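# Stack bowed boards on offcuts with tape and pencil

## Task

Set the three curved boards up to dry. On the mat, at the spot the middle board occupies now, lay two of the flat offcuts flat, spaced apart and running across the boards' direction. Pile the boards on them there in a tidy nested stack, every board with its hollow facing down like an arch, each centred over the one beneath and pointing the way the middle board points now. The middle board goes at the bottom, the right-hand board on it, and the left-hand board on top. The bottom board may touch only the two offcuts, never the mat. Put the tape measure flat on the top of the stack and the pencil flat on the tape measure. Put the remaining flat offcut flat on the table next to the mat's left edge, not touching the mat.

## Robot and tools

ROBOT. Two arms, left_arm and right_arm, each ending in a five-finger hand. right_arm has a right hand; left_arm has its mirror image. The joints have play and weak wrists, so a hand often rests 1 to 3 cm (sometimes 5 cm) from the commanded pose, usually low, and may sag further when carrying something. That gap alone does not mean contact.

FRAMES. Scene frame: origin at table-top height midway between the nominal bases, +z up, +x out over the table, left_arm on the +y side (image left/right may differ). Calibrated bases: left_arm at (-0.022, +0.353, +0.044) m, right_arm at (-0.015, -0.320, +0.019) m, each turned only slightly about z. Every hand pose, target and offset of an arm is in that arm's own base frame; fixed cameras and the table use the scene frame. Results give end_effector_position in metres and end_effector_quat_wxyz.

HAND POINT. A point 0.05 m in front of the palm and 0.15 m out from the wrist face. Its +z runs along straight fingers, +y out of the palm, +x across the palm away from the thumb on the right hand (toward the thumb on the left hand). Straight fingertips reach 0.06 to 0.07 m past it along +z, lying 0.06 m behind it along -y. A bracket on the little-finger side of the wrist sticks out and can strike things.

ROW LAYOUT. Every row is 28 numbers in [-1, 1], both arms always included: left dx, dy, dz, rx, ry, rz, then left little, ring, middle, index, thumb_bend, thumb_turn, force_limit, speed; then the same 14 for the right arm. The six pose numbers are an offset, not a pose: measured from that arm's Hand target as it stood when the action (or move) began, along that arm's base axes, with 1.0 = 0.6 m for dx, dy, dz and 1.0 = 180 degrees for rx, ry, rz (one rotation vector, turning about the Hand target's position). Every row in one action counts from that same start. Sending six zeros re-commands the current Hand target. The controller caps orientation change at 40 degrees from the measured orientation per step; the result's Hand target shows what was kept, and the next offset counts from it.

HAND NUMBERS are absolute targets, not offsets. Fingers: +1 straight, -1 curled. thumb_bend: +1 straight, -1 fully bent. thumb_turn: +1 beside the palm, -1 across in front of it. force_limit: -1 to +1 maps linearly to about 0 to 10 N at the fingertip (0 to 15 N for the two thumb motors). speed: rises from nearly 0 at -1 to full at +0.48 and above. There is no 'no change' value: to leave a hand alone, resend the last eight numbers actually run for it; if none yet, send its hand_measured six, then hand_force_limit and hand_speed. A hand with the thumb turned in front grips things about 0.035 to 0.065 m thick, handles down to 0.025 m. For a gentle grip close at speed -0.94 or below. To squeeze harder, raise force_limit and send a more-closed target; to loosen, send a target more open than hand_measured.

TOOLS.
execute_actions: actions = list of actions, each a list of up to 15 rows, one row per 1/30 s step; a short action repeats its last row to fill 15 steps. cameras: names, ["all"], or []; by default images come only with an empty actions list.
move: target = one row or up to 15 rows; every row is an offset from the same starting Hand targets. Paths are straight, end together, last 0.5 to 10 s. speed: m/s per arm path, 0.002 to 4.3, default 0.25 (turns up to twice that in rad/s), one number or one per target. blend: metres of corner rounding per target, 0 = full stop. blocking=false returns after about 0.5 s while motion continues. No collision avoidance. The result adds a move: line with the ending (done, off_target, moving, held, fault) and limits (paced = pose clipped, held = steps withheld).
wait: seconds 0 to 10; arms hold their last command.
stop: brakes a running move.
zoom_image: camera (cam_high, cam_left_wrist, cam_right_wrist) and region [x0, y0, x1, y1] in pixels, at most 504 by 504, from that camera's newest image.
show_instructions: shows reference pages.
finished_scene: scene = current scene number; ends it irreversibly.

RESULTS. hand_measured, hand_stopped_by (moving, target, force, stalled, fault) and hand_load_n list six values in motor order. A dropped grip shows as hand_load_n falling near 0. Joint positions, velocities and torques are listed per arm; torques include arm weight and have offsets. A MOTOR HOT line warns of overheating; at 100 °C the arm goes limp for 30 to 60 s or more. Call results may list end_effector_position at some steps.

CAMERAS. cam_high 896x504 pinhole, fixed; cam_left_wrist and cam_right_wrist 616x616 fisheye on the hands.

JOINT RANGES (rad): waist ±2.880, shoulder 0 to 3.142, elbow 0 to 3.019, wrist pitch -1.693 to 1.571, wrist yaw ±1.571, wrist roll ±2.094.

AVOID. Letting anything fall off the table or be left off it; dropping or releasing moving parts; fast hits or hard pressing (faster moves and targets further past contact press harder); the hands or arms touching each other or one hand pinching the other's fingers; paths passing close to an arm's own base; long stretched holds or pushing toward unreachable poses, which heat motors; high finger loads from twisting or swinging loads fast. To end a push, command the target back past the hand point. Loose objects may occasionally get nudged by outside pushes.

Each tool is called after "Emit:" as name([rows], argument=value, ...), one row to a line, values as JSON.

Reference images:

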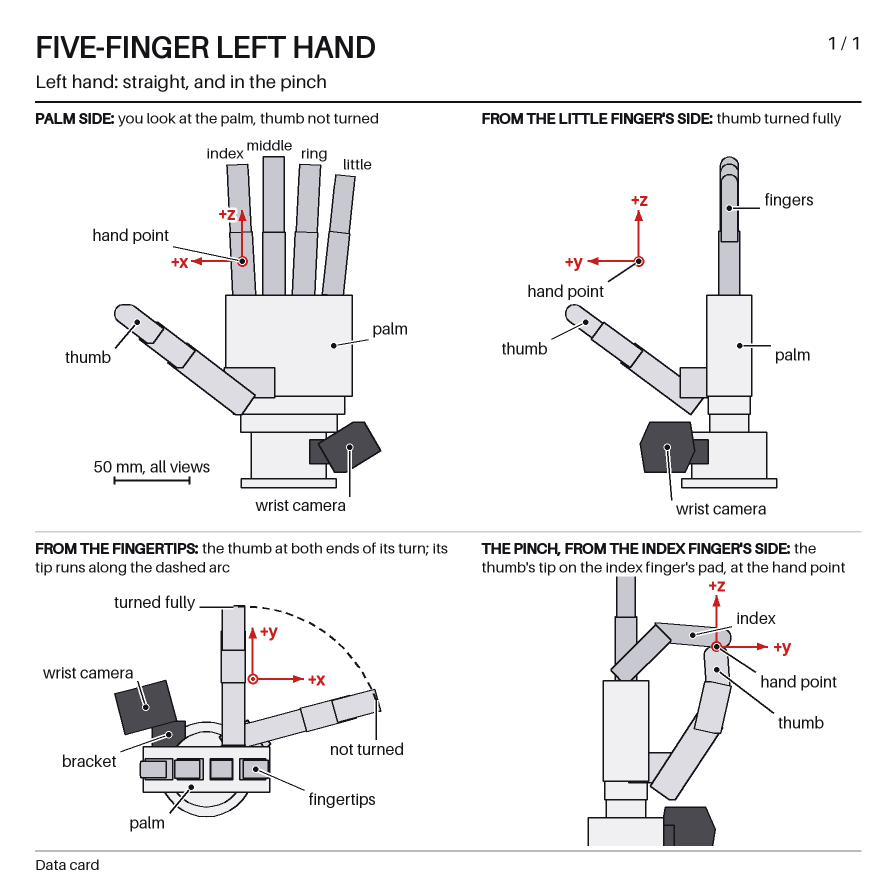

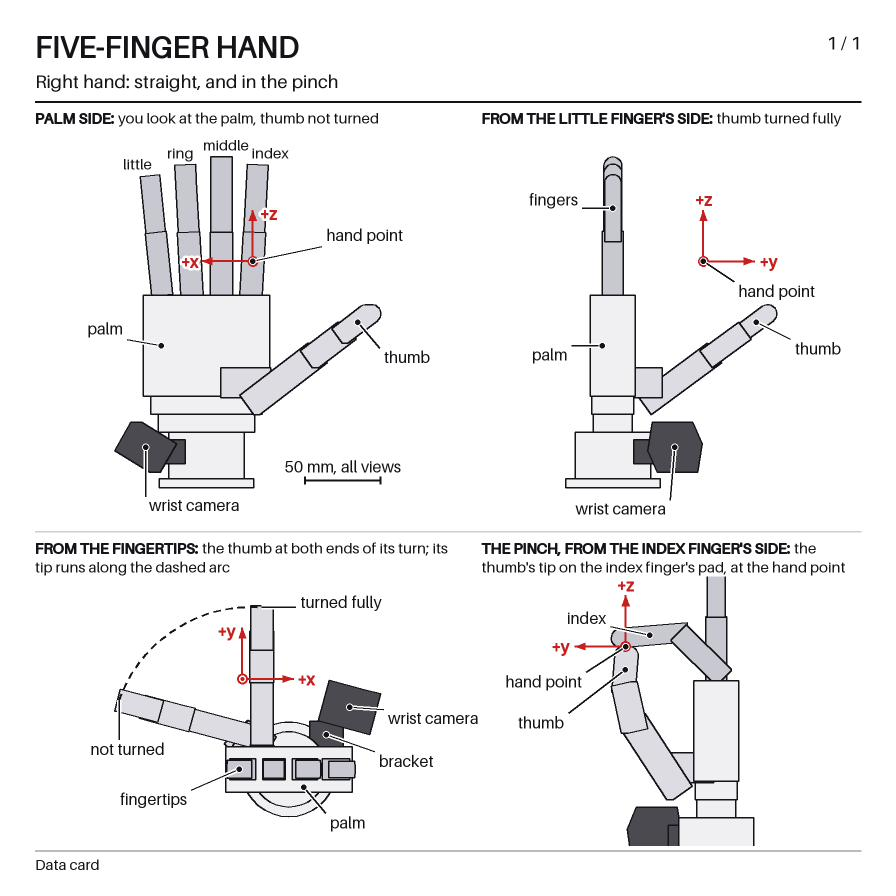

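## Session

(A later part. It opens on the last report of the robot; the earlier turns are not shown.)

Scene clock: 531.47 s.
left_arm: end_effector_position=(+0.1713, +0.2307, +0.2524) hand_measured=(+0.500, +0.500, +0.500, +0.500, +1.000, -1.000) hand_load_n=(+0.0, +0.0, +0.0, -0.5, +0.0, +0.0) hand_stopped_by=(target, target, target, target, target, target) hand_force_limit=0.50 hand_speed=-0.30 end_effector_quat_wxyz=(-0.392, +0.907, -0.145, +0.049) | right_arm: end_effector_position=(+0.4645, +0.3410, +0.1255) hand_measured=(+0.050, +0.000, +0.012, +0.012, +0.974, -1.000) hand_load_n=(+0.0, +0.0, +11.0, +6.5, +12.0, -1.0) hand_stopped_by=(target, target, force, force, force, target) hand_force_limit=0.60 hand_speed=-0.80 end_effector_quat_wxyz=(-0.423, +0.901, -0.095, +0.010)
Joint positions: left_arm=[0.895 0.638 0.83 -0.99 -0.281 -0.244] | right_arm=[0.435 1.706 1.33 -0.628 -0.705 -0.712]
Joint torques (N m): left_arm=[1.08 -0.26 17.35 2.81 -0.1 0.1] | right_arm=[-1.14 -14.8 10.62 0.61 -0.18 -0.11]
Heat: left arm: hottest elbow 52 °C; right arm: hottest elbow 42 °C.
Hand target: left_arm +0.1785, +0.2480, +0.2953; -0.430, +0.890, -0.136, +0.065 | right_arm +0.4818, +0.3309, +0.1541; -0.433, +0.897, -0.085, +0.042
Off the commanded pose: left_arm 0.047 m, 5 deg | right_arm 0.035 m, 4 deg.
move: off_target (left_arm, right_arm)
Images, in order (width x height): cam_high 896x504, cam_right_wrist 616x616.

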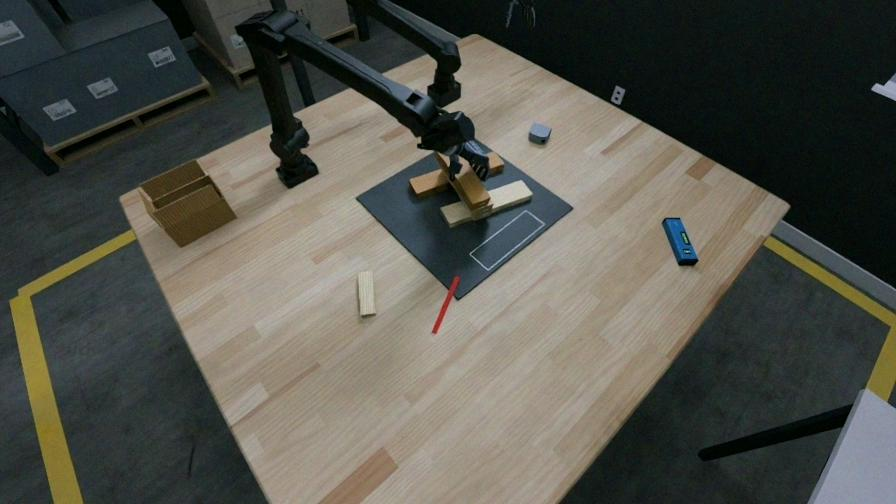

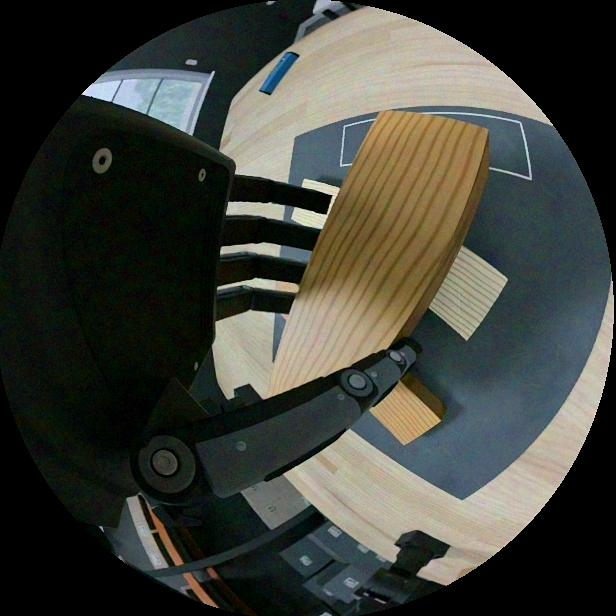

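Emit:
move([
  [0,0,0,0,0,0,0.5,0.5,0.5,0.5,1,-1,0.5,-0.3,0,0,0.05,0,0,0,0.05,0,0,0,0.3,-1,0.6,-0.8],
  [0,0,0,0,0,0,0.5,0.5,0.5,0.5,1,-1,0.5,-0.3,-0.003,0.04,0.05,0,0,0,0.05,0,0,0,0.3,-1,0.6,-0.8],
], speed=0.06, cameras=["cam_high"])

Emit:
zoom_image(camera="cam_high", region=[420, 120, 520, 220])

Scene clock: 534.70 s.
left_arm: end_effector_position=(+0.1713, +0.2307, +0.2524) hand_measured=(+0.500, +0.500, +0.500, +0.500, +1.000, -1.000) hand_load_n=(+0.0, +0.0, +0.0, +0.0, +0.0, +0.0) hand_stopped_by=(target, target, target, target, target, target) hand_force_limit=0.50 hand_speed=-0.30 end_effector_quat_wxyz=(-0.392, +0.907, -0.145, +0.049) | right_arm: end_effector_position=(+0.4584, +0.3304, +0.1282) hand_measured=(+0.050, +0.000, +0.012, +0.012, +0.974, -1.000) hand_load_n=(+0.0, +0.0, +11.5, +5.5, +11.0, -1.5) hand_stopped_by=(target, target, force, force, force, target) hand_force_limit=0.60 hand_speed=-0.80 end_effector_quat_wxyz=(-0.400, +0.910, -0.106, +0.002)
Joint positions: left_arm=[0.895 0.638 0.83 -0.99 -0.281 -0.244] | right_arm=[0.432 1.696 1.344 -0.703 -0.674 -0.721]
Joint torques (N m): left_arm=[0.44 0.03 17.13 2.82 -0.12 0.08] | right_arm=[1.73 -14.86 15.23 1.55 -0.41 0.31]
Heat: left arm: hottest elbow 52 °C; right arm: hottest elbow 42 °C.
Hand target: left_arm +0.1785, +0.2480, +0.2953; -0.430, +0.890, -0.136, +0.065 | right_arm +0.4800, +0.3549, +0.1841; -0.433, +0.897, -0.085, +0.042
Off the commanded pose: left_arm 0.047 m, 5 deg | right_arm 0.065 m, 7 deg.
move: off_target (left_arm, right_arm)
Images, in order (width x height): cam_high 896x504.

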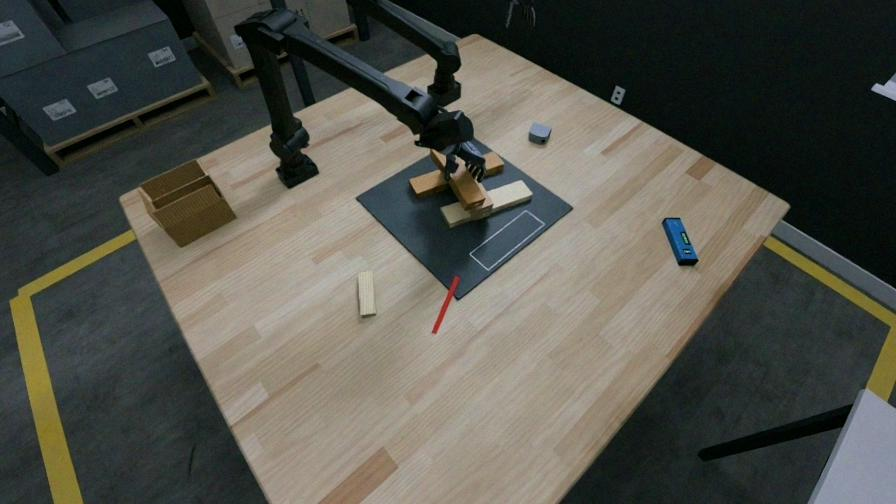

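Scaled by 5.040 from the camera's 896x504 image, which has a finer 1280x720 frame.

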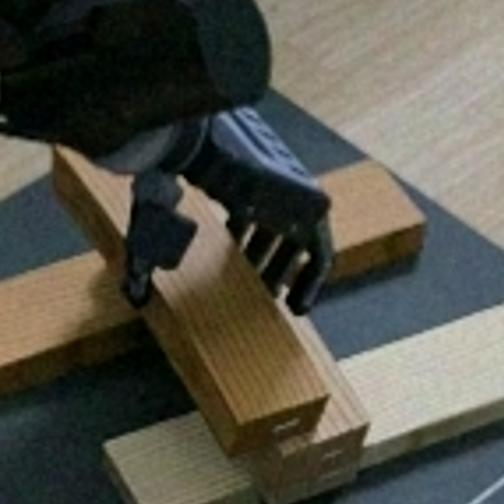

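Emit:
move(target=[0,0,0,0,0,0,0.5,0.5,0.5,0.5,1,-1,0.5,-0.3,0.02,0.03,0.07,0,0,0,0.05,0,0,0,0.3,-1,0.6,-0.8], speed=0.08, cameras=["cam_high","cam_right_wrist"])

Emit:
zoom_image(camera="cam_high", region=[420, 120, 520, 220])

Scene clock: 537.27 s.
left_arm: end_effector_position=(+0.1713, +0.2307, +0.2524) hand_measured=(+0.500, +0.500, +0.500, +0.500, +1.000, -1.000) hand_load_n=(+0.0, +0.0, +0.0, +0.0, +0.0, +0.0) hand_stopped_by=(target, target, target, target, target, target) hand_force_limit=0.50 hand_speed=-0.30 end_effector_quat_wxyz=(-0.392, +0.907, -0.145, +0.049) | right_arm: end_effector_position=(+0.4773, +0.3509, +0.1792) hand_measured=(+0.050, +0.000, +0.012, +0.012, +0.974, -1.000) hand_load_n=(+0.0, +0.0, +11.5, +5.5, +11.5, -1.5) hand_stopped_by=(target, target, force, force, force, target) hand_force_limit=0.60 hand_speed=-0.80 end_effector_quat_wxyz=(-0.408, +0.908, -0.101, +0.015)
Joint positions: left_arm=[0.895 0.638 0.83 -0.99 -0.281 -0.244] | right_arm=[0.452 1.704 1.487 -0.792 -0.662 -0.7]
Joint torques (N m): left_arm=[0.79 0.15 17.35 2.82 -0.16 0.08] | right_arm=[1.61 -13.74 15.86 0.99 -0.41 0.3]
Heat: left arm: hottest elbow 52 °C; right arm: hottest elbow 43 °C.
Hand target: left_arm +0.1785, +0.2480, +0.2953; -0.430, +0.890, -0.136, +0.065 | right_arm +0.4920, +0.3729, +0.2261; -0.433, +0.897, -0.085, +0.042
Off the commanded pose: left_arm 0.047 m, 5 deg | right_arm 0.054 m, 5 deg.
move: off_target (left_arm, right_arm)
Images, in order (width x height): cam_high 896x504, cam_right_wrist 616x616.

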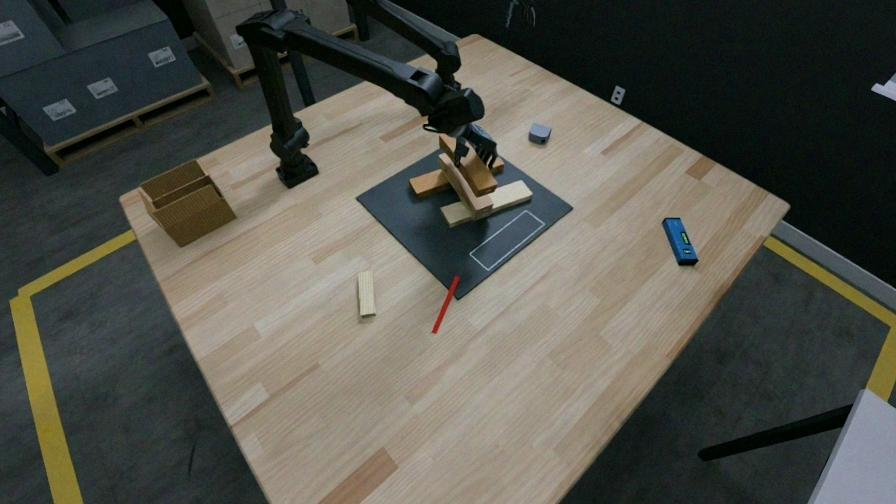

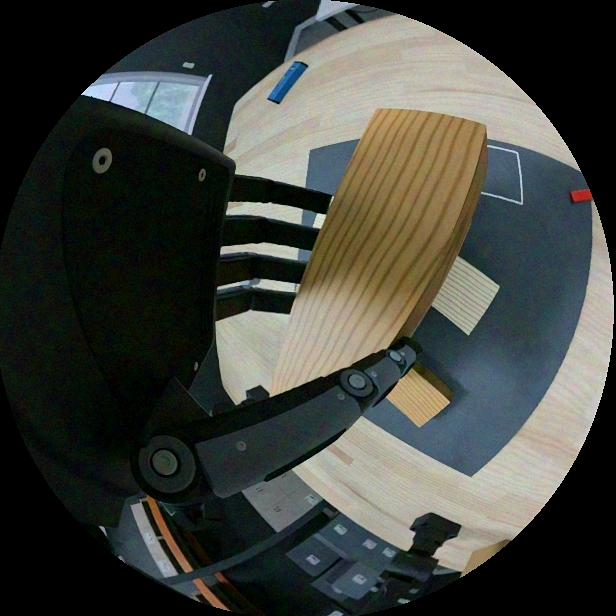

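Scaled by 5.040 from the camera's 896x504 image, which has a finer 1280x720 frame.

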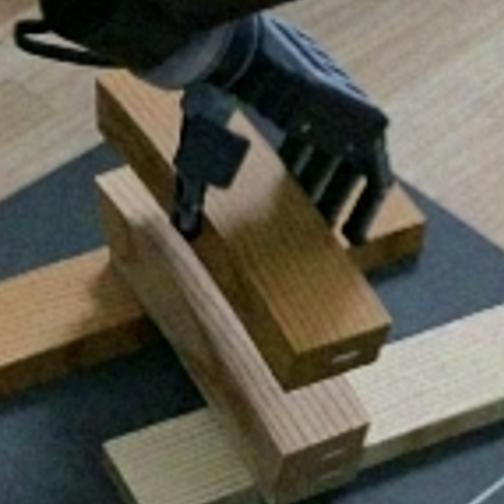

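Emit:
move([
  [0,0,0,0,0,0,0.5,0.5,0.5,0.5,1,-1,0.5,-0.3,-0.017,-0.015,-0.05,0,0,0,0.05,0,0,0,0.3,-1,0.6,-0.8],
  [0,0,0,0,0,0,0.5,0.5,0.5,0.5,1,-1,0.5,-0.3,-0.017,-0.02,-0.11,0,0,0,0.05,0,0,0,0.3,-1,0.6,-0.8],
], speed=0.05, blend=0.01, cameras=["cam_high","cam_right_wrist"])

Emit:
zoom_image(camera="cam_high", region=[420, 120, 520, 220])

Scene clock: 541.07 s.
left_arm: end_effector_position=(+0.1713, +0.2307, +0.2524) hand_measured=(+0.500, +0.500, +0.500, +0.500, +1.000, -1.000) hand_load_n=(+0.0, +0.0, +0.0, +0.0, +0.0, +0.0) hand_stopped_by=(target, target, target, target, target, target) hand_force_limit=0.50 hand_speed=-0.30 end_effector_quat_wxyz=(-0.392, +0.907, -0.145, +0.049) | right_arm: end_effector_position=(+0.4729, +0.3487, +0.1376) hand_measured=(+0.050, +0.000, +0.012, +0.012, +0.974, -1.000) hand_load_n=(+0.0, +0.0, +11.5, +5.5, +11.5, -1.5) hand_stopped_by=(target, target, force, force, force, target) hand_force_limit=0.60 hand_speed=-0.80 end_effector_quat_wxyz=(-0.412, +0.906, -0.097, +0.023)
Joint positions: left_arm=[0.895 0.638 0.83 -0.99 -0.281 -0.244] | right_arm=[0.452 1.71 1.378 -0.657 -0.662 -0.7]
Joint torques (N m): left_arm=[0.91 -0.03 17.21 2.88 -0.1 0.09] | right_arm=[0.79 -13.8 10.35 2.25 -0.58 0.18]
Heat: left arm: hottest elbow 52 °C; right arm: hottest elbow 43 °C.
Hand target: left_arm +0.1785, +0.2480, +0.2953; -0.430, +0.890, -0.136, +0.065 | right_arm +0.4818, +0.3609, +0.1601; -0.433, +0.897, -0.085, +0.042
Off the commanded pose: left_arm 0.047 m, 5 deg | right_arm 0.027 m, 4 deg.
move: off_target (left_arm, right_arm)
Images, in order (width x height): cam_high 896x504, cam_right_wrist 616x616.

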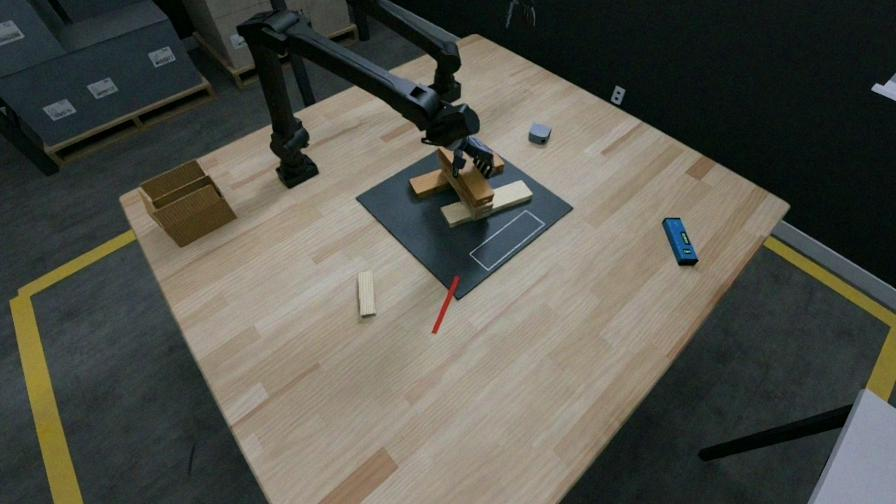

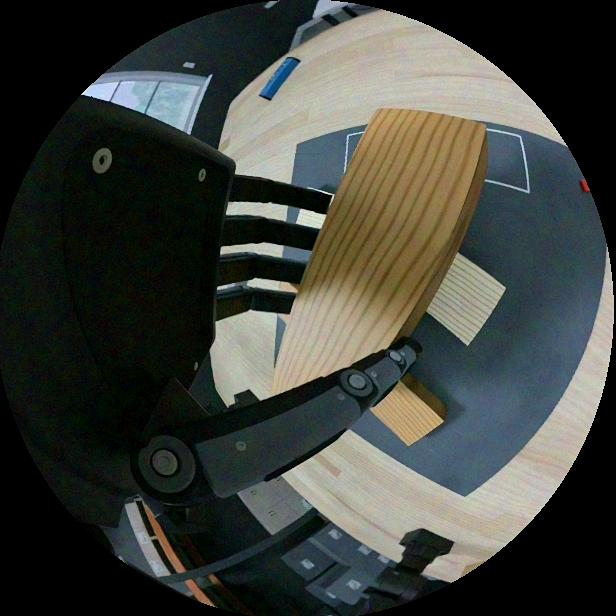

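Scaled by 5.040 from the camera's 896x504 image, which has a finer 1280x720 frame.

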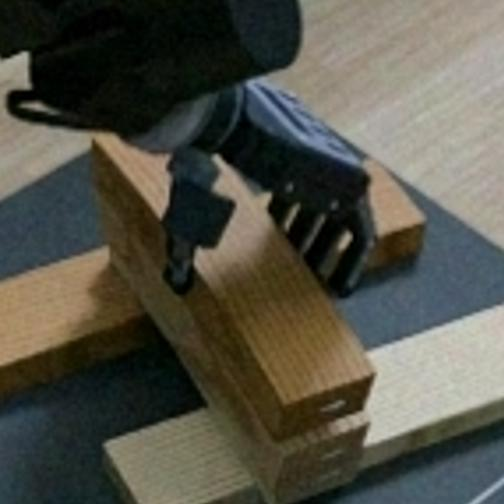

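Emit:
move(target=[0,0,0,0,0,0,0.5,0.5,0.5,0.5,1,-1,0.5,-0.3,0.003,0.003,-0.05,0,0,0,0.05,0,0,0,0.3,-1,0.6,-0.8], speed=0.04, cameras=["cam_high","cam_right_wrist"])

Emit:
zoom_image(camera="cam_high", region=[420, 120, 520, 220])

Scene clock: 543.50 s.
left_arm: end_effector_position=(+0.1713, +0.2307, +0.2524) hand_measured=(+0.500, +0.500, +0.500, +0.500, +1.000, -1.000) hand_load_n=(+0.0, +0.0, +0.0, +0.0, +0.0, +0.0) hand_stopped_by=(target, target, target, target, target, target) hand_force_limit=0.50 hand_speed=-0.30 end_effector_quat_wxyz=(-0.392, +0.907, -0.145, +0.049) | right_arm: end_effector_position=(+0.4766, +0.3524, +0.1262) hand_measured=(+0.050, +0.000, +0.012, +0.012, +0.974, -1.000) hand_load_n=(+0.0, +0.0, +9.0, +4.0, +11.5, -3.0) hand_stopped_by=(target, target, force, force, force, target) hand_force_limit=0.60 hand_speed=-0.80 end_effector_quat_wxyz=(-0.422, +0.901, -0.096, +0.030)
Joint positions: left_arm=[0.895 0.638 0.83 -0.99 -0.281 -0.244] | right_arm=[0.452 1.719 1.349 -0.586 -0.668 -0.686]
Joint torques (N m): left_arm=[0.79 -0.44 17.18 2.71 -0.11 0.05] | right_arm=[0.91 -12.16 9.32 2.41 -0.34 0.12]
Heat: left arm: hottest elbow 52 °C; right arm: hottest elbow 43 °C.
Hand target: left_arm +0.1785, +0.2480, +0.2953; -0.430, +0.890, -0.136, +0.065 | right_arm +0.4836, +0.3627, +0.1301; -0.433, +0.897, -0.085, +0.042
Off the commanded pose: left_arm 0.047 m, 5 deg | right_arm 0.013 m, 2 deg.
move: off_target (left_arm, right_arm)
Images, in order (width x height): cam_high 896x504, cam_right_wrist 616x616.

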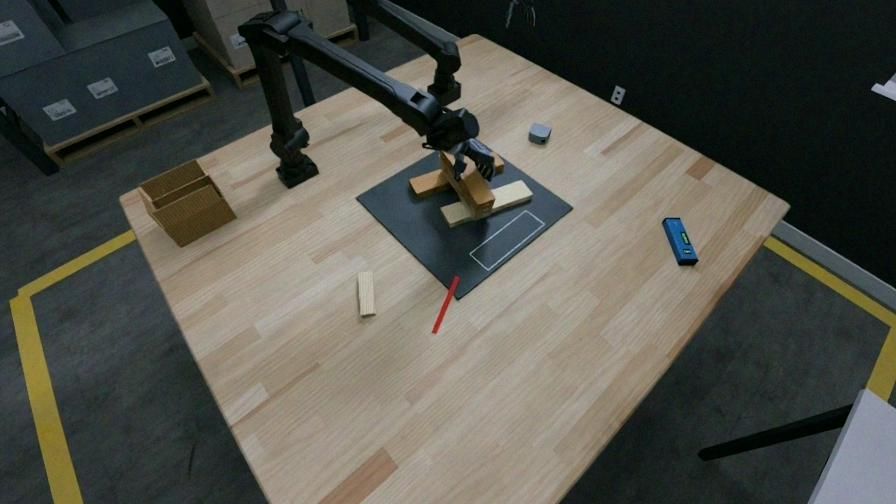

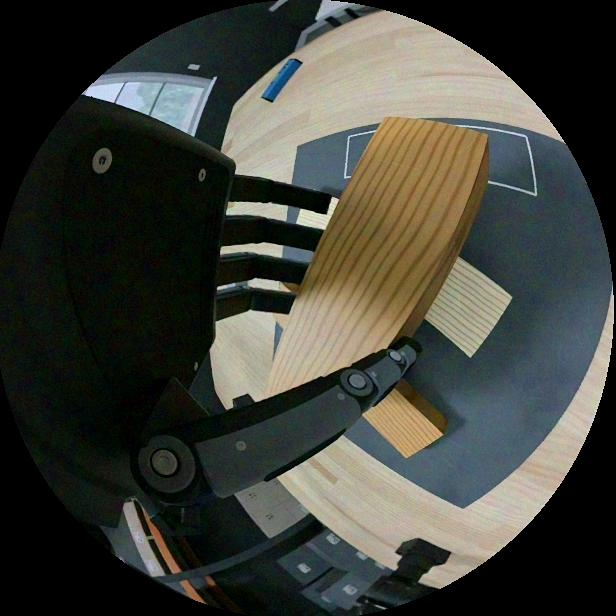

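Scaled by 5.040 from the camera's 896x504 image, which has a finer 1280x720 frame.

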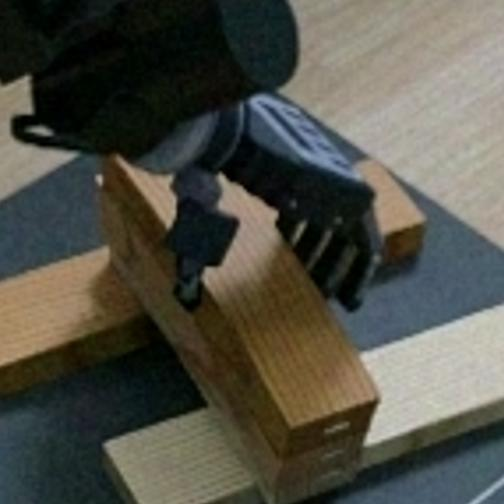

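Emit:
move([
  [0,0,0,0,0,0,0.5,0.5,0.5,0.5,1,-1,0.5,-0.3,-0.015,0.005,0.05,0,0,0,0.05,0,0,0,0.3,-1,0.6,-0.8],
  [0,0,0,0,0,0,0.5,0.5,0.5,0.5,1,-1,0.5,-0.3,-0.015,0.005,-0.01,0,0,0,0.05,0,0,0,0.3,-1,0.6,-0.8],
], speed=0.04, cameras=["cam_high","cam_right_wrist"])

Emit:
zoom_image(camera="cam_high", region=[420, 120, 520, 220])

Scene clock: 547.40 s.
left_arm: end_effector_position=(+0.1713, +0.2307, +0.2524) hand_measured=(+0.500, +0.500, +0.500, +0.500, +1.000, -1.000) hand_load_n=(+0.0, +0.0, +0.0, +0.0, +0.0, +0.0) hand_stopped_by=(target, target, target, target, target, target) hand_force_limit=0.50 hand_speed=-0.30 end_effector_quat_wxyz=(-0.392, +0.907, -0.145, +0.049) | right_arm: end_effector_position=(+0.4768, +0.3542, +0.1242) hand_measured=(+0.050, +0.000, +0.012, +0.012, +0.974, -1.000) hand_load_n=(+0.0, +0.0, +8.0, +3.5, +12.0, -2.5) hand_stopped_by=(target, target, force, force, force, target) hand_force_limit=0.60 hand_speed=-0.80 end_effector_quat_wxyz=(-0.429, +0.897, -0.100, +0.034)
Joint positions: left_arm=[0.895 0.638 0.83 -0.99 -0.281 -0.244] | right_arm=[0.452 1.716 1.332 -0.551 -0.671 -0.668]
Joint torques (N m): left_arm=[1.08 -0.73 17.14 2.77 -0.12 0.07] | right_arm=[1.9 -12.69 7.87 2.19 -0.15 0.09]
Heat: left arm: hottest elbow 52 °C; right arm: hottest elbow 43 °C.
Hand target: left_arm +0.1785, +0.2480, +0.2953; -0.430, +0.890, -0.136, +0.065 | right_arm +0.4746, +0.3657, +0.1241; -0.433, +0.897, -0.085, +0.042
Off the commanded pose: left_arm 0.047 m, 5 deg | right_arm 0.012 m, 2 deg.
move: off_target (left_arm, right_arm)
Images, in order (width x height): cam_high 896x504, cam_right_wrist 616x616.

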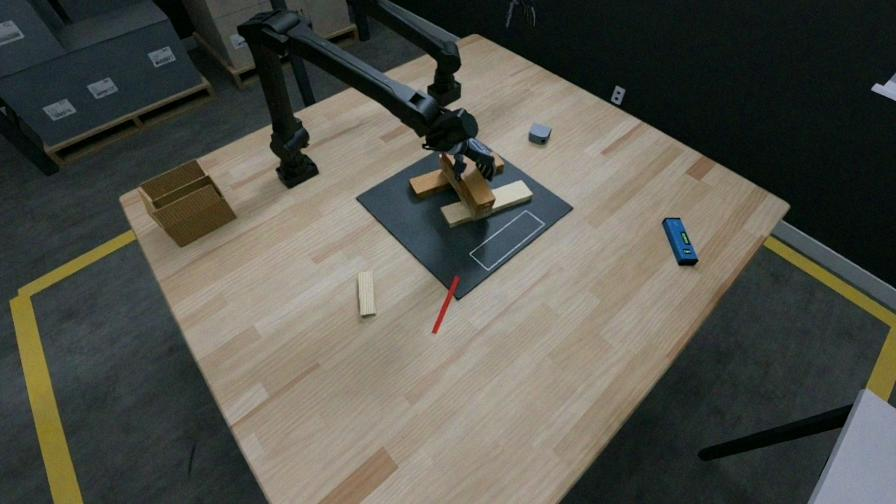

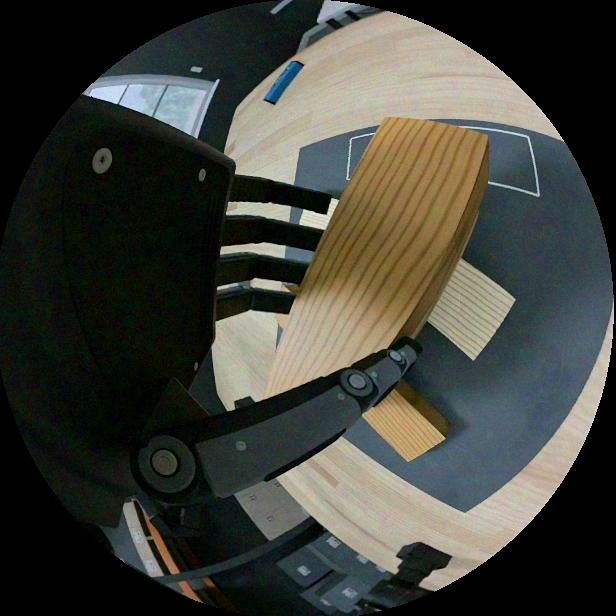

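Scaled by 5.040 from the camera's 896x504 image, which has a finer 1280x720 frame.

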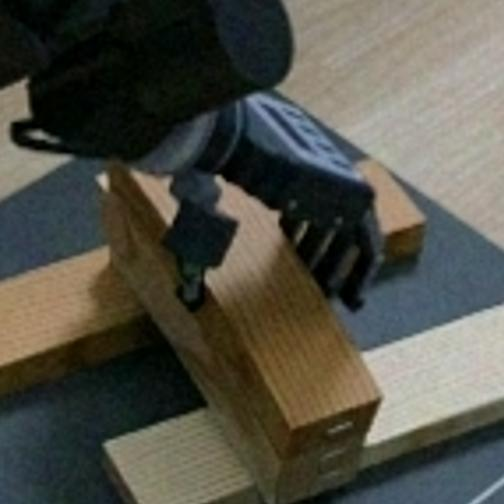

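Emit:
move([
  [0,0,0,0,0,0,0.5,0.5,0.5,0.5,1,-1,0.5,-0.3,-0.005,0.005,0.09,0,0,0,0.05,0,0,0,0.3,-1,0.6,-0.8],
  [0,0,0,0,0,0,0.5,0.5,0.5,0.5,1,-1,0.5,-0.3,-0.02,0.005,0.07,0,0,0,0.05,0,0,0,0.3,-1,0.6,-0.8],
], speed=0.05, cameras=["cam_high"])

Emit:
zoom_image(camera="cam_high", region=[420, 120, 520, 220])

Scene clock: 550.73 s.
left_arm: end_effector_position=(+0.1713, +0.2307, +0.2524) hand_measured=(+0.500, +0.500, +0.500, +0.500, +1.000, -1.000) hand_load_n=(-0.5, +0.0, +0.0, +0.0, +0.0, +0.0) hand_stopped_by=(target, target, target, target, target, target) hand_force_limit=0.50 hand_speed=-0.30 end_effector_quat_wxyz=(-0.392, +0.907, -0.145, +0.049) | right_arm: end_effector_position=(+0.4633, +0.3511, +0.1280) hand_measured=(+0.050, +0.000, +0.012, +0.012, +0.974, -1.000) hand_load_n=(+0.0, +0.0, +10.0, +4.5, +11.0, -1.0) hand_stopped_by=(target, target, force, force, force, target) hand_force_limit=0.60 hand_speed=-0.80 end_effector_quat_wxyz=(-0.408, +0.907, -0.105, +0.017)
Joint positions: left_arm=[0.895 0.638 0.83 -0.99 -0.281 -0.244] | right_arm=[0.465 1.706 1.347 -0.635 -0.65 -0.675]
Joint torques (N m): left_arm=[0.44 -0.21 17.25 2.84 -0.09 0.11] | right_arm=[2.2 -16.09 9.55 2.03 -0.4 0.22]
Heat: left arm: hottest elbow 52 °C; right arm: hottest elbow 43 °C.
Hand target: left_arm +0.1785, +0.2480, +0.2953; -0.430, +0.890, -0.136, +0.065 | right_arm +0.4626, +0.3687, +0.1661; -0.433, +0.897, -0.085, +0.042
Off the commanded pose: left_arm 0.047 m, 5 deg | right_arm 0.042 m, 5 deg.
move: off_target (left_arm, right_arm)
Images, in order (width x height): cam_high 896x504.

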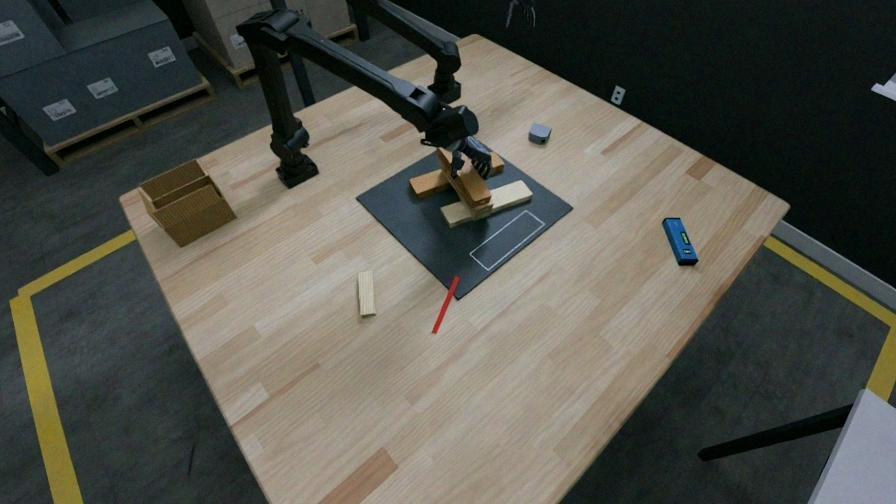

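Scaled by 5.040 from the camera's 896x504 image, which has a finer 1280x720 frame.

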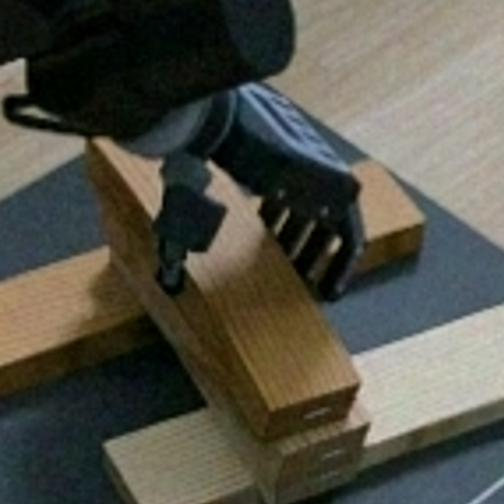

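Emit:
move([
  [0,0,0,0,0,0,0.5,0.5,0.5,0.5,1,-1,0.5,-0.3,0.023,0.0,0.0,0,0,0,0.05,0,0,0,0.3,-1,0.6,-0.8],
  [0,0,0,0,0,0,0.5,0.5,0.5,0.5,1,-1,0.5,-0.3,0.023,-0.003,-0.06,0,0,0,0.05,0,0,0,0.3,-1,0.6,-0.8],
], speed=0.05, cameras=["cam_high"])

Emit:
zoom_image(camera="cam_high", region=[420, 120, 520, 220])

Scene clock: 553.63 s.
left_arm: end_effector_position=(+0.1713, +0.2307, +0.2524) hand_measured=(+0.500, +0.500, +0.500, +0.500, +1.000, -1.000) hand_load_n=(+0.0, +0.0, +0.0, +0.0, +0.0, +0.0) hand_stopped_by=(target, target, target, target, target, target) hand_force_limit=0.50 hand_speed=-0.30 end_effector_quat_wxyz=(-0.392, +0.907, -0.145, +0.049) | right_arm: end_effector_position=(+0.4700, +0.3569, +0.1264) hand_measured=(+0.050, +0.000, +0.012, +0.012, +0.974, -1.000) hand_load_n=(+0.0, +0.0, +9.0, +3.5, +11.0, -2.5) hand_stopped_by=(target, target, force, force, force, target) hand_force_limit=0.60 hand_speed=-0.80 end_effector_quat_wxyz=(-0.423, +0.900, -0.099, +0.030)
Joint positions: left_arm=[0.895 0.638 0.83 -0.99 -0.281 -0.244] | right_arm=[0.465 1.709 1.334 -0.572 -0.661 -0.668]
Joint torques (N m): left_arm=[0.44 0.32 17.29 2.65 -0.11 0.09] | right_arm=[1.03 -12.1 9.16 2.37 -0.31 0.09]
Heat: left arm: hottest elbow 52 °C; right arm: hottest elbow 43 °C.
Hand target: left_arm +0.1785, +0.2480, +0.2953; -0.430, +0.890, -0.136, +0.065 | right_arm +0.4764, +0.3669, +0.1301; -0.433, +0.897, -0.085, +0.042
Off the commanded pose: left_arm 0.047 m, 5 deg | right_arm 0.012 m, 2 deg.
move: off_target (left_arm, right_arm)
Images, in order (width x height): cam_high 896x504.

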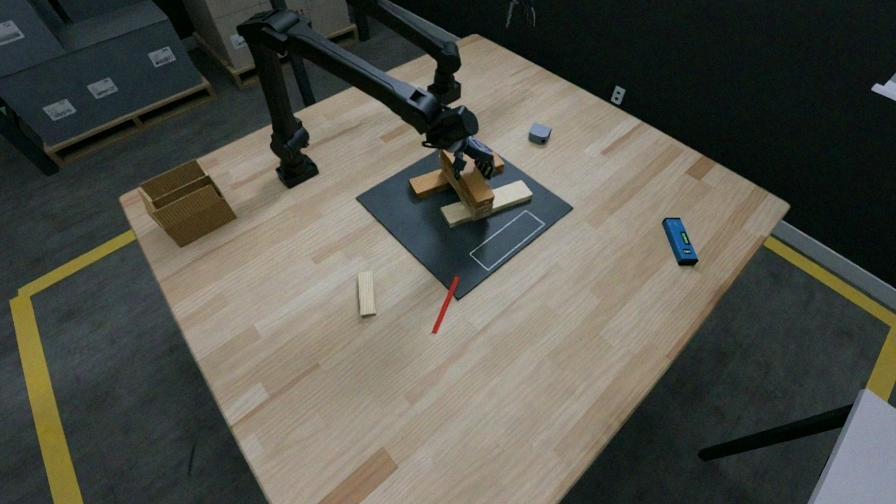

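Scaled by 5.040 from the camera's 896x504 image, which has a finer 1280x720 frame.

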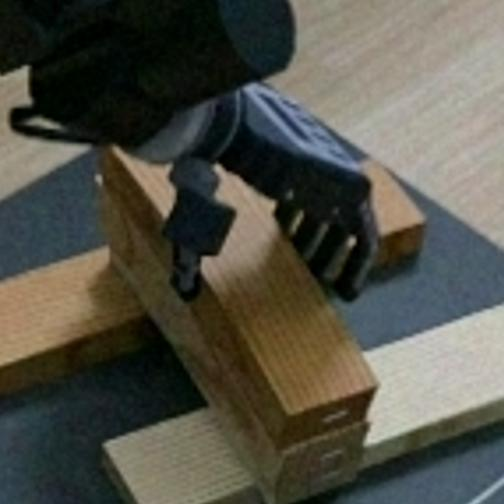

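Emit:
move(target=[0,0,0,0,0,0,0.5,0.5,0.5,0.5,1,-1,0.5,-0.3,-0.004,-0.008,-0.012,0,0,0,0.05,0,0,0,0.3,-1,0.6,-0.8], speed=0.04, cameras=["cam_high","cam_right_wrist"])

Emit:
zoom_image(camera="cam_high", region=[420, 120, 520, 220])

Scene clock: 555.30 s.
left_arm: end_effector_position=(+0.1713, +0.2307, +0.2524) hand_measured=(+0.500, +0.500, +0.500, +0.500, +1.000, -1.000) hand_load_n=(+0.0, +0.0, +0.0, +0.0, +0.0, +0.0) hand_stopped_by=(target, target, target, target, target, target) hand_force_limit=0.50 hand_speed=-0.30 end_effector_quat_wxyz=(-0.392, +0.907, -0.145, +0.049) | right_arm: end_effector_position=(+0.4697, +0.3581, +0.1246) hand_measured=(+0.050, +0.000, +0.012, +0.012, +0.974, -1.000) hand_load_n=(-0.5, +0.0, +8.0, +2.5, +12.0, -2.5) hand_stopped_by=(target, target, force, force, force, target) hand_force_limit=0.60 hand_speed=-0.80 end_effector_quat_wxyz=(-0.427, +0.899, -0.096, +0.031)
Joint positions: left_arm=[0.895 0.638 0.83 -0.99 -0.281 -0.244] | right_arm=[0.465 1.709 1.324 -0.554 -0.668 -0.668]
Joint torques (N m): left_arm=[0.97 -0.15 17.26 2.82 -0.09 0.09] | right_arm=[0.62 -12.28 7.84 2.33 -0.2 0.04]
Heat: left arm: hottest elbow 52 °C; right arm: hottest elbow 43 °C.
Hand target: left_arm +0.1785, +0.2480, +0.2953; -0.430, +0.890, -0.136, +0.065 | right_arm +0.4740, +0.3621, +0.1229; -0.433, +0.897, -0.085, +0.042
Off the commanded pose: left_arm 0.047 m, 5 deg | right_arm 0.006 m, 2 deg.
move: off_target (left_arm)
Images, in order (width x height): cam_high 896x504, cam_right_wrist 616x616.

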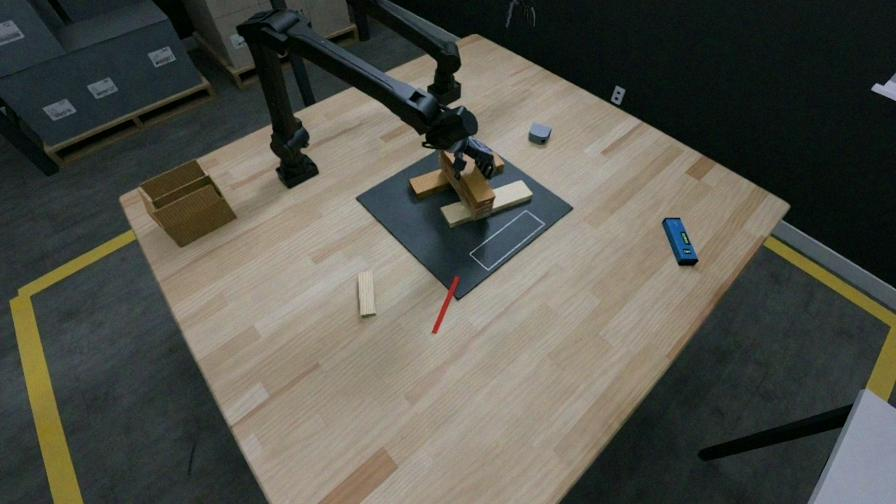

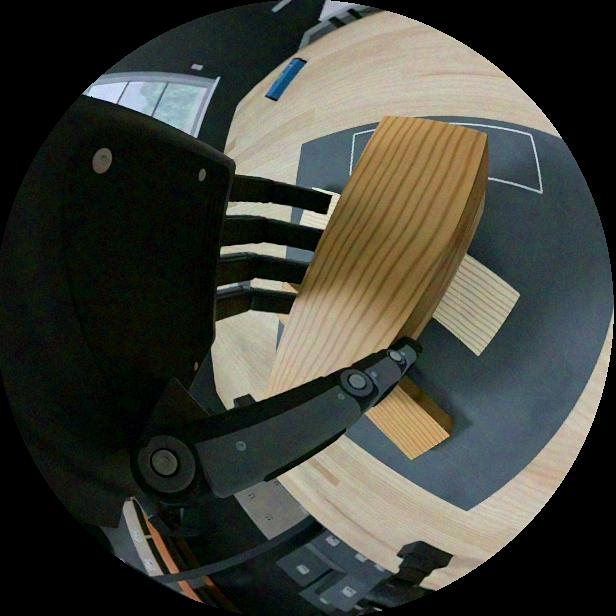

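Scaled by 5.040 from the camera's 896x504 image, which has a finer 1280x720 frame.

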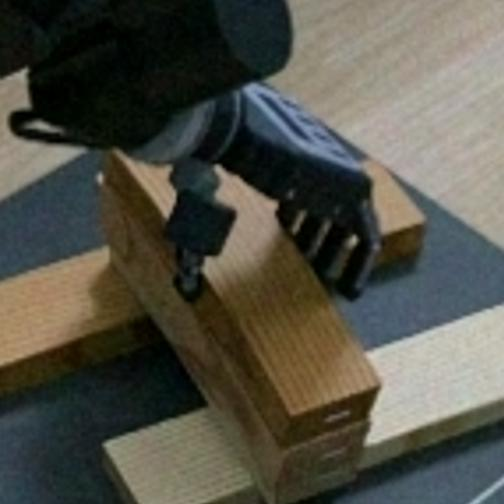

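Emit:
move(target=[0,0,0,0,0,0,0.5,0.5,0.5,0.5,1,-1,0.5,-0.3,-0.004,-0.025,0.02,0,0,0,0.05,0,0,0,0.3,-1,0.6,-0.8], speed=0.04)

Scene clock: 557.23 s.
left_arm: end_effector_position=(+0.1713, +0.2307, +0.2524) hand_measured=(+0.500, +0.500, +0.500, +0.500, +1.000, -1.000) hand_load_n=(+0.0, +0.0, +0.0, +0.0, +0.0, +0.0) hand_stopped_by=(target, target, target, target, target, target) hand_force_limit=0.50 hand_speed=-0.30 end_effector_quat_wxyz=(-0.392, +0.907, -0.145, +0.049) | right_arm: end_effector_position=(+0.4696, +0.3562, +0.1247) hand_measured=(+0.050, +0.000, +0.012, +0.012, +0.974, -1.000) hand_load_n=(+0.0, +0.0, +9.0, +4.5, +11.0, +0.0) hand_stopped_by=(target, target, force, force, force, target) hand_force_limit=0.60 hand_speed=-0.80 end_effector_quat_wxyz=(-0.430, +0.898, -0.093, +0.030)
Joint positions: left_arm=[0.895 0.638 0.83 -0.99 -0.281 -0.244] | right_arm=[0.46 1.707 1.321 -0.554 -0.678 -0.675]
Joint torques (N m): left_arm=[0.73 -0.21 16.96 2.78 -0.11 0.08] | right_arm=[-0.44 -14.33 7.64 0.75 -0.32 -0.12]
Heat: left arm: hottest elbow 52 °C; right arm: hottest elbow 42 °C.
Hand target: left_arm +0.1785, +0.2480, +0.2953; -0.430, +0.890, -0.136, +0.065 | right_arm +0.4716, +0.3471, +0.1349; -0.433, +0.897, -0.085, +0.042
Off the commanded pose: left_arm 0.047 m, 5 deg | right_arm 0.014 m, 2 deg.
move: off_target (left_arm, right_arm)

Emit:
move(target=[0,0,0,0,0,0,0.5,0.5,0.5,0.5,1,-1,0.5,-0.3,-0.001,-0.008,0.01,0,0,0,0.05,0,0,0,0.3,-1,0.6,-0.8], speed=0.04, cameras=["cam_high"])

Emit:
zoom_image(camera="cam_high", region=[420, 120, 520, 220])

Scene clock: 558.83 s.
left_arm: end_effector_position=(+0.1713, +0.2307, +0.2524) hand_measured=(+0.500, +0.500, +0.500, +0.500, +1.000, -1.000) hand_load_n=(+0.0, +0.0, +0.0, -0.5, +0.0, +0.0) hand_stopped_by=(target, target, target, target, target, target) hand_force_limit=0.50 hand_speed=-0.30 end_effector_quat_wxyz=(-0.392, +0.907, -0.145, +0.049) | right_arm: end_effector_position=(+0.4677, +0.3536, +0.1253) hand_measured=(+0.050, +0.000, +0.012, +0.012, +0.974, -1.000) hand_load_n=(+0.0, +0.0, +9.5, +5.0, +11.0, +0.0) hand_stopped_by=(target, target, force, force, force, target) hand_force_limit=0.60 hand_speed=-0.80 end_effector_quat_wxyz=(-0.429, +0.898, -0.091, +0.028)
Joint positions: left_arm=[0.895 0.638 0.83 -0.99 -0.281 -0.244] | right_arm=[0.457 1.703 1.318 -0.563 -0.682 -0.684]
Joint torques (N m): left_arm=[0.73 0.21 17.25 2.84 -0.11 0.09] | right_arm=[-0.73 -14.68 8.06 0.43 -0.34 -0.1]
Heat: left arm: hottest elbow 52 °C; right arm: hottest elbow 42 °C.
Hand target: left_arm +0.1785, +0.2480, +0.2953; -0.430, +0.890, -0.136, +0.065 | right_arm +0.4710, +0.3423, +0.1409; -0.433, +0.897, -0.085, +0.042
Off the commanded pose: left_arm 0.047 m, 5 deg | right_arm 0.020 m, 2 deg.
move: off_target (left_arm, right_arm)
Images, in order (width x height): cam_high 896x504.

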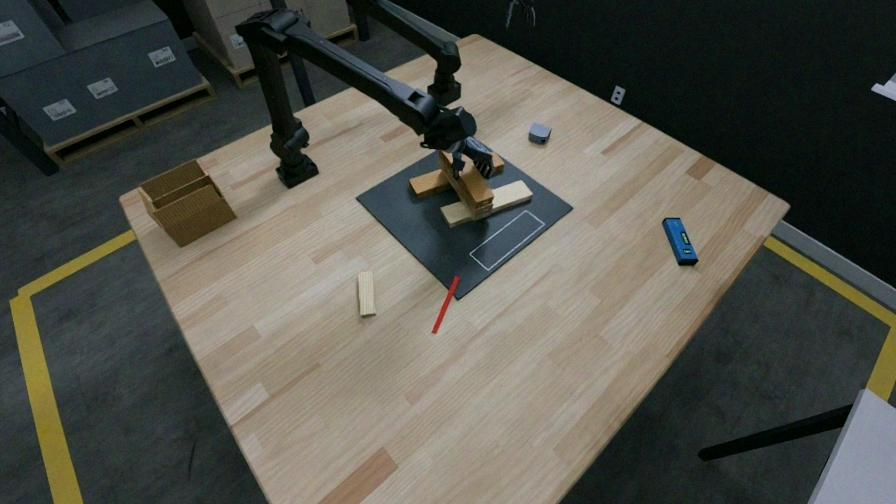

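Scaled by 5.040 from the camera's 896x504 image, which has a finer 1280x720 frame.

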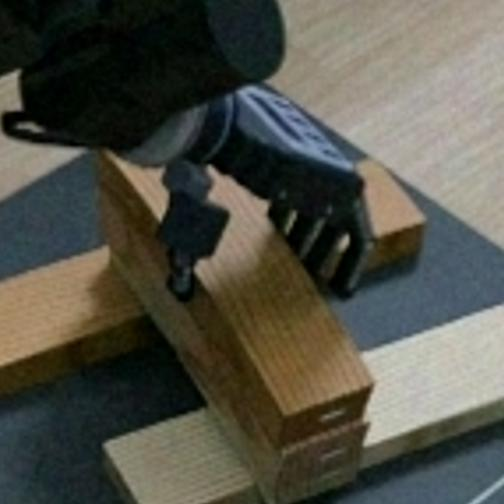

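Emit:
move(target=[0,0,0,0,0,0,0.5,0.5,0.5,0.5,1,-1,0.5,-0.3,0.003,0.02,-0.03,0,0,0,0.05,0,0,0,0.3,-1,0.6,-0.8], speed=0.04, cameras=["cam_high"])

Emit:
zoom_image(camera="cam_high", region=[420, 120, 520, 220])

Scene clock: 560.80 s.
left_arm: end_effector_position=(+0.1713, +0.2307, +0.2524) hand_measured=(+0.500, +0.500, +0.500, +0.500, +1.000, -1.000) hand_load_n=(+0.0, +0.0, +0.0, +0.0, +0.0, +0.0) hand_stopped_by=(target, target, target, target, target, target) hand_force_limit=0.50 hand_speed=-0.30 end_effector_quat_wxyz=(-0.392, +0.907, -0.145, +0.049) | right_arm: end_effector_position=(+0.4673, +0.3538, +0.1242) hand_measured=(+0.050, +0.000, +0.012, +0.012, +0.974, -1.000) hand_load_n=(+0.0, +0.0, +8.5, +4.0, +11.5, +0.0) hand_stopped_by=(target, target, force, force, force, target) hand_force_limit=0.60 hand_speed=-0.80 end_effector_quat_wxyz=(-0.432, +0.897, -0.092, +0.027)
Joint positions: left_arm=[0.895 0.638 0.83 -0.99 -0.281 -0.244] | right_arm=[0.455 1.703 1.312 -0.552 -0.688 -0.68]
Joint torques (N m): left_arm=[0.56 0.38 17.2 2.88 -0.15 0.09] | right_arm=[0.62 -12.34 7.8 2.04 0.03 0.03]
Heat: left arm: hottest elbow 52 °C; right arm: hottest elbow 42 °C.
Hand target: left_arm +0.1785, +0.2480, +0.2953; -0.430, +0.890, -0.136, +0.065 | right_arm +0.4728, +0.3543, +0.1229; -0.433, +0.897, -0.085, +0.042
Off the commanded pose: left_arm 0.047 m, 5 deg | right_arm 0.006 m, 2 deg.
move: off_target (left_arm)
Images, in order (width x height): cam_high 896x504.

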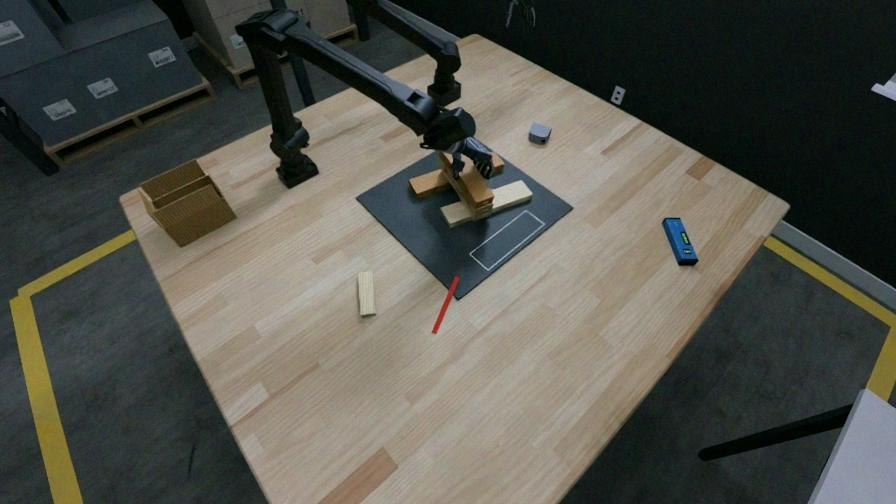

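Scaled by 5.040 from the camera's 896x504 image, which has a finer 1280x720 frame.

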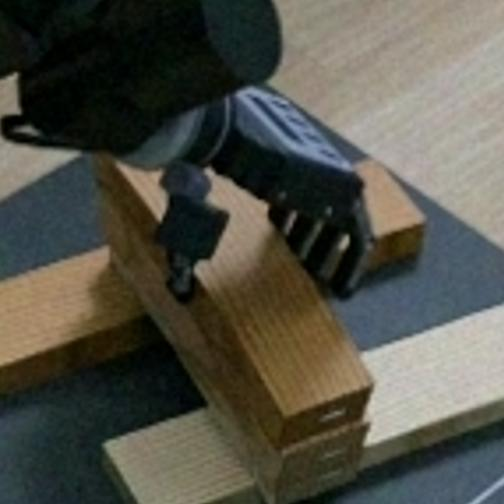

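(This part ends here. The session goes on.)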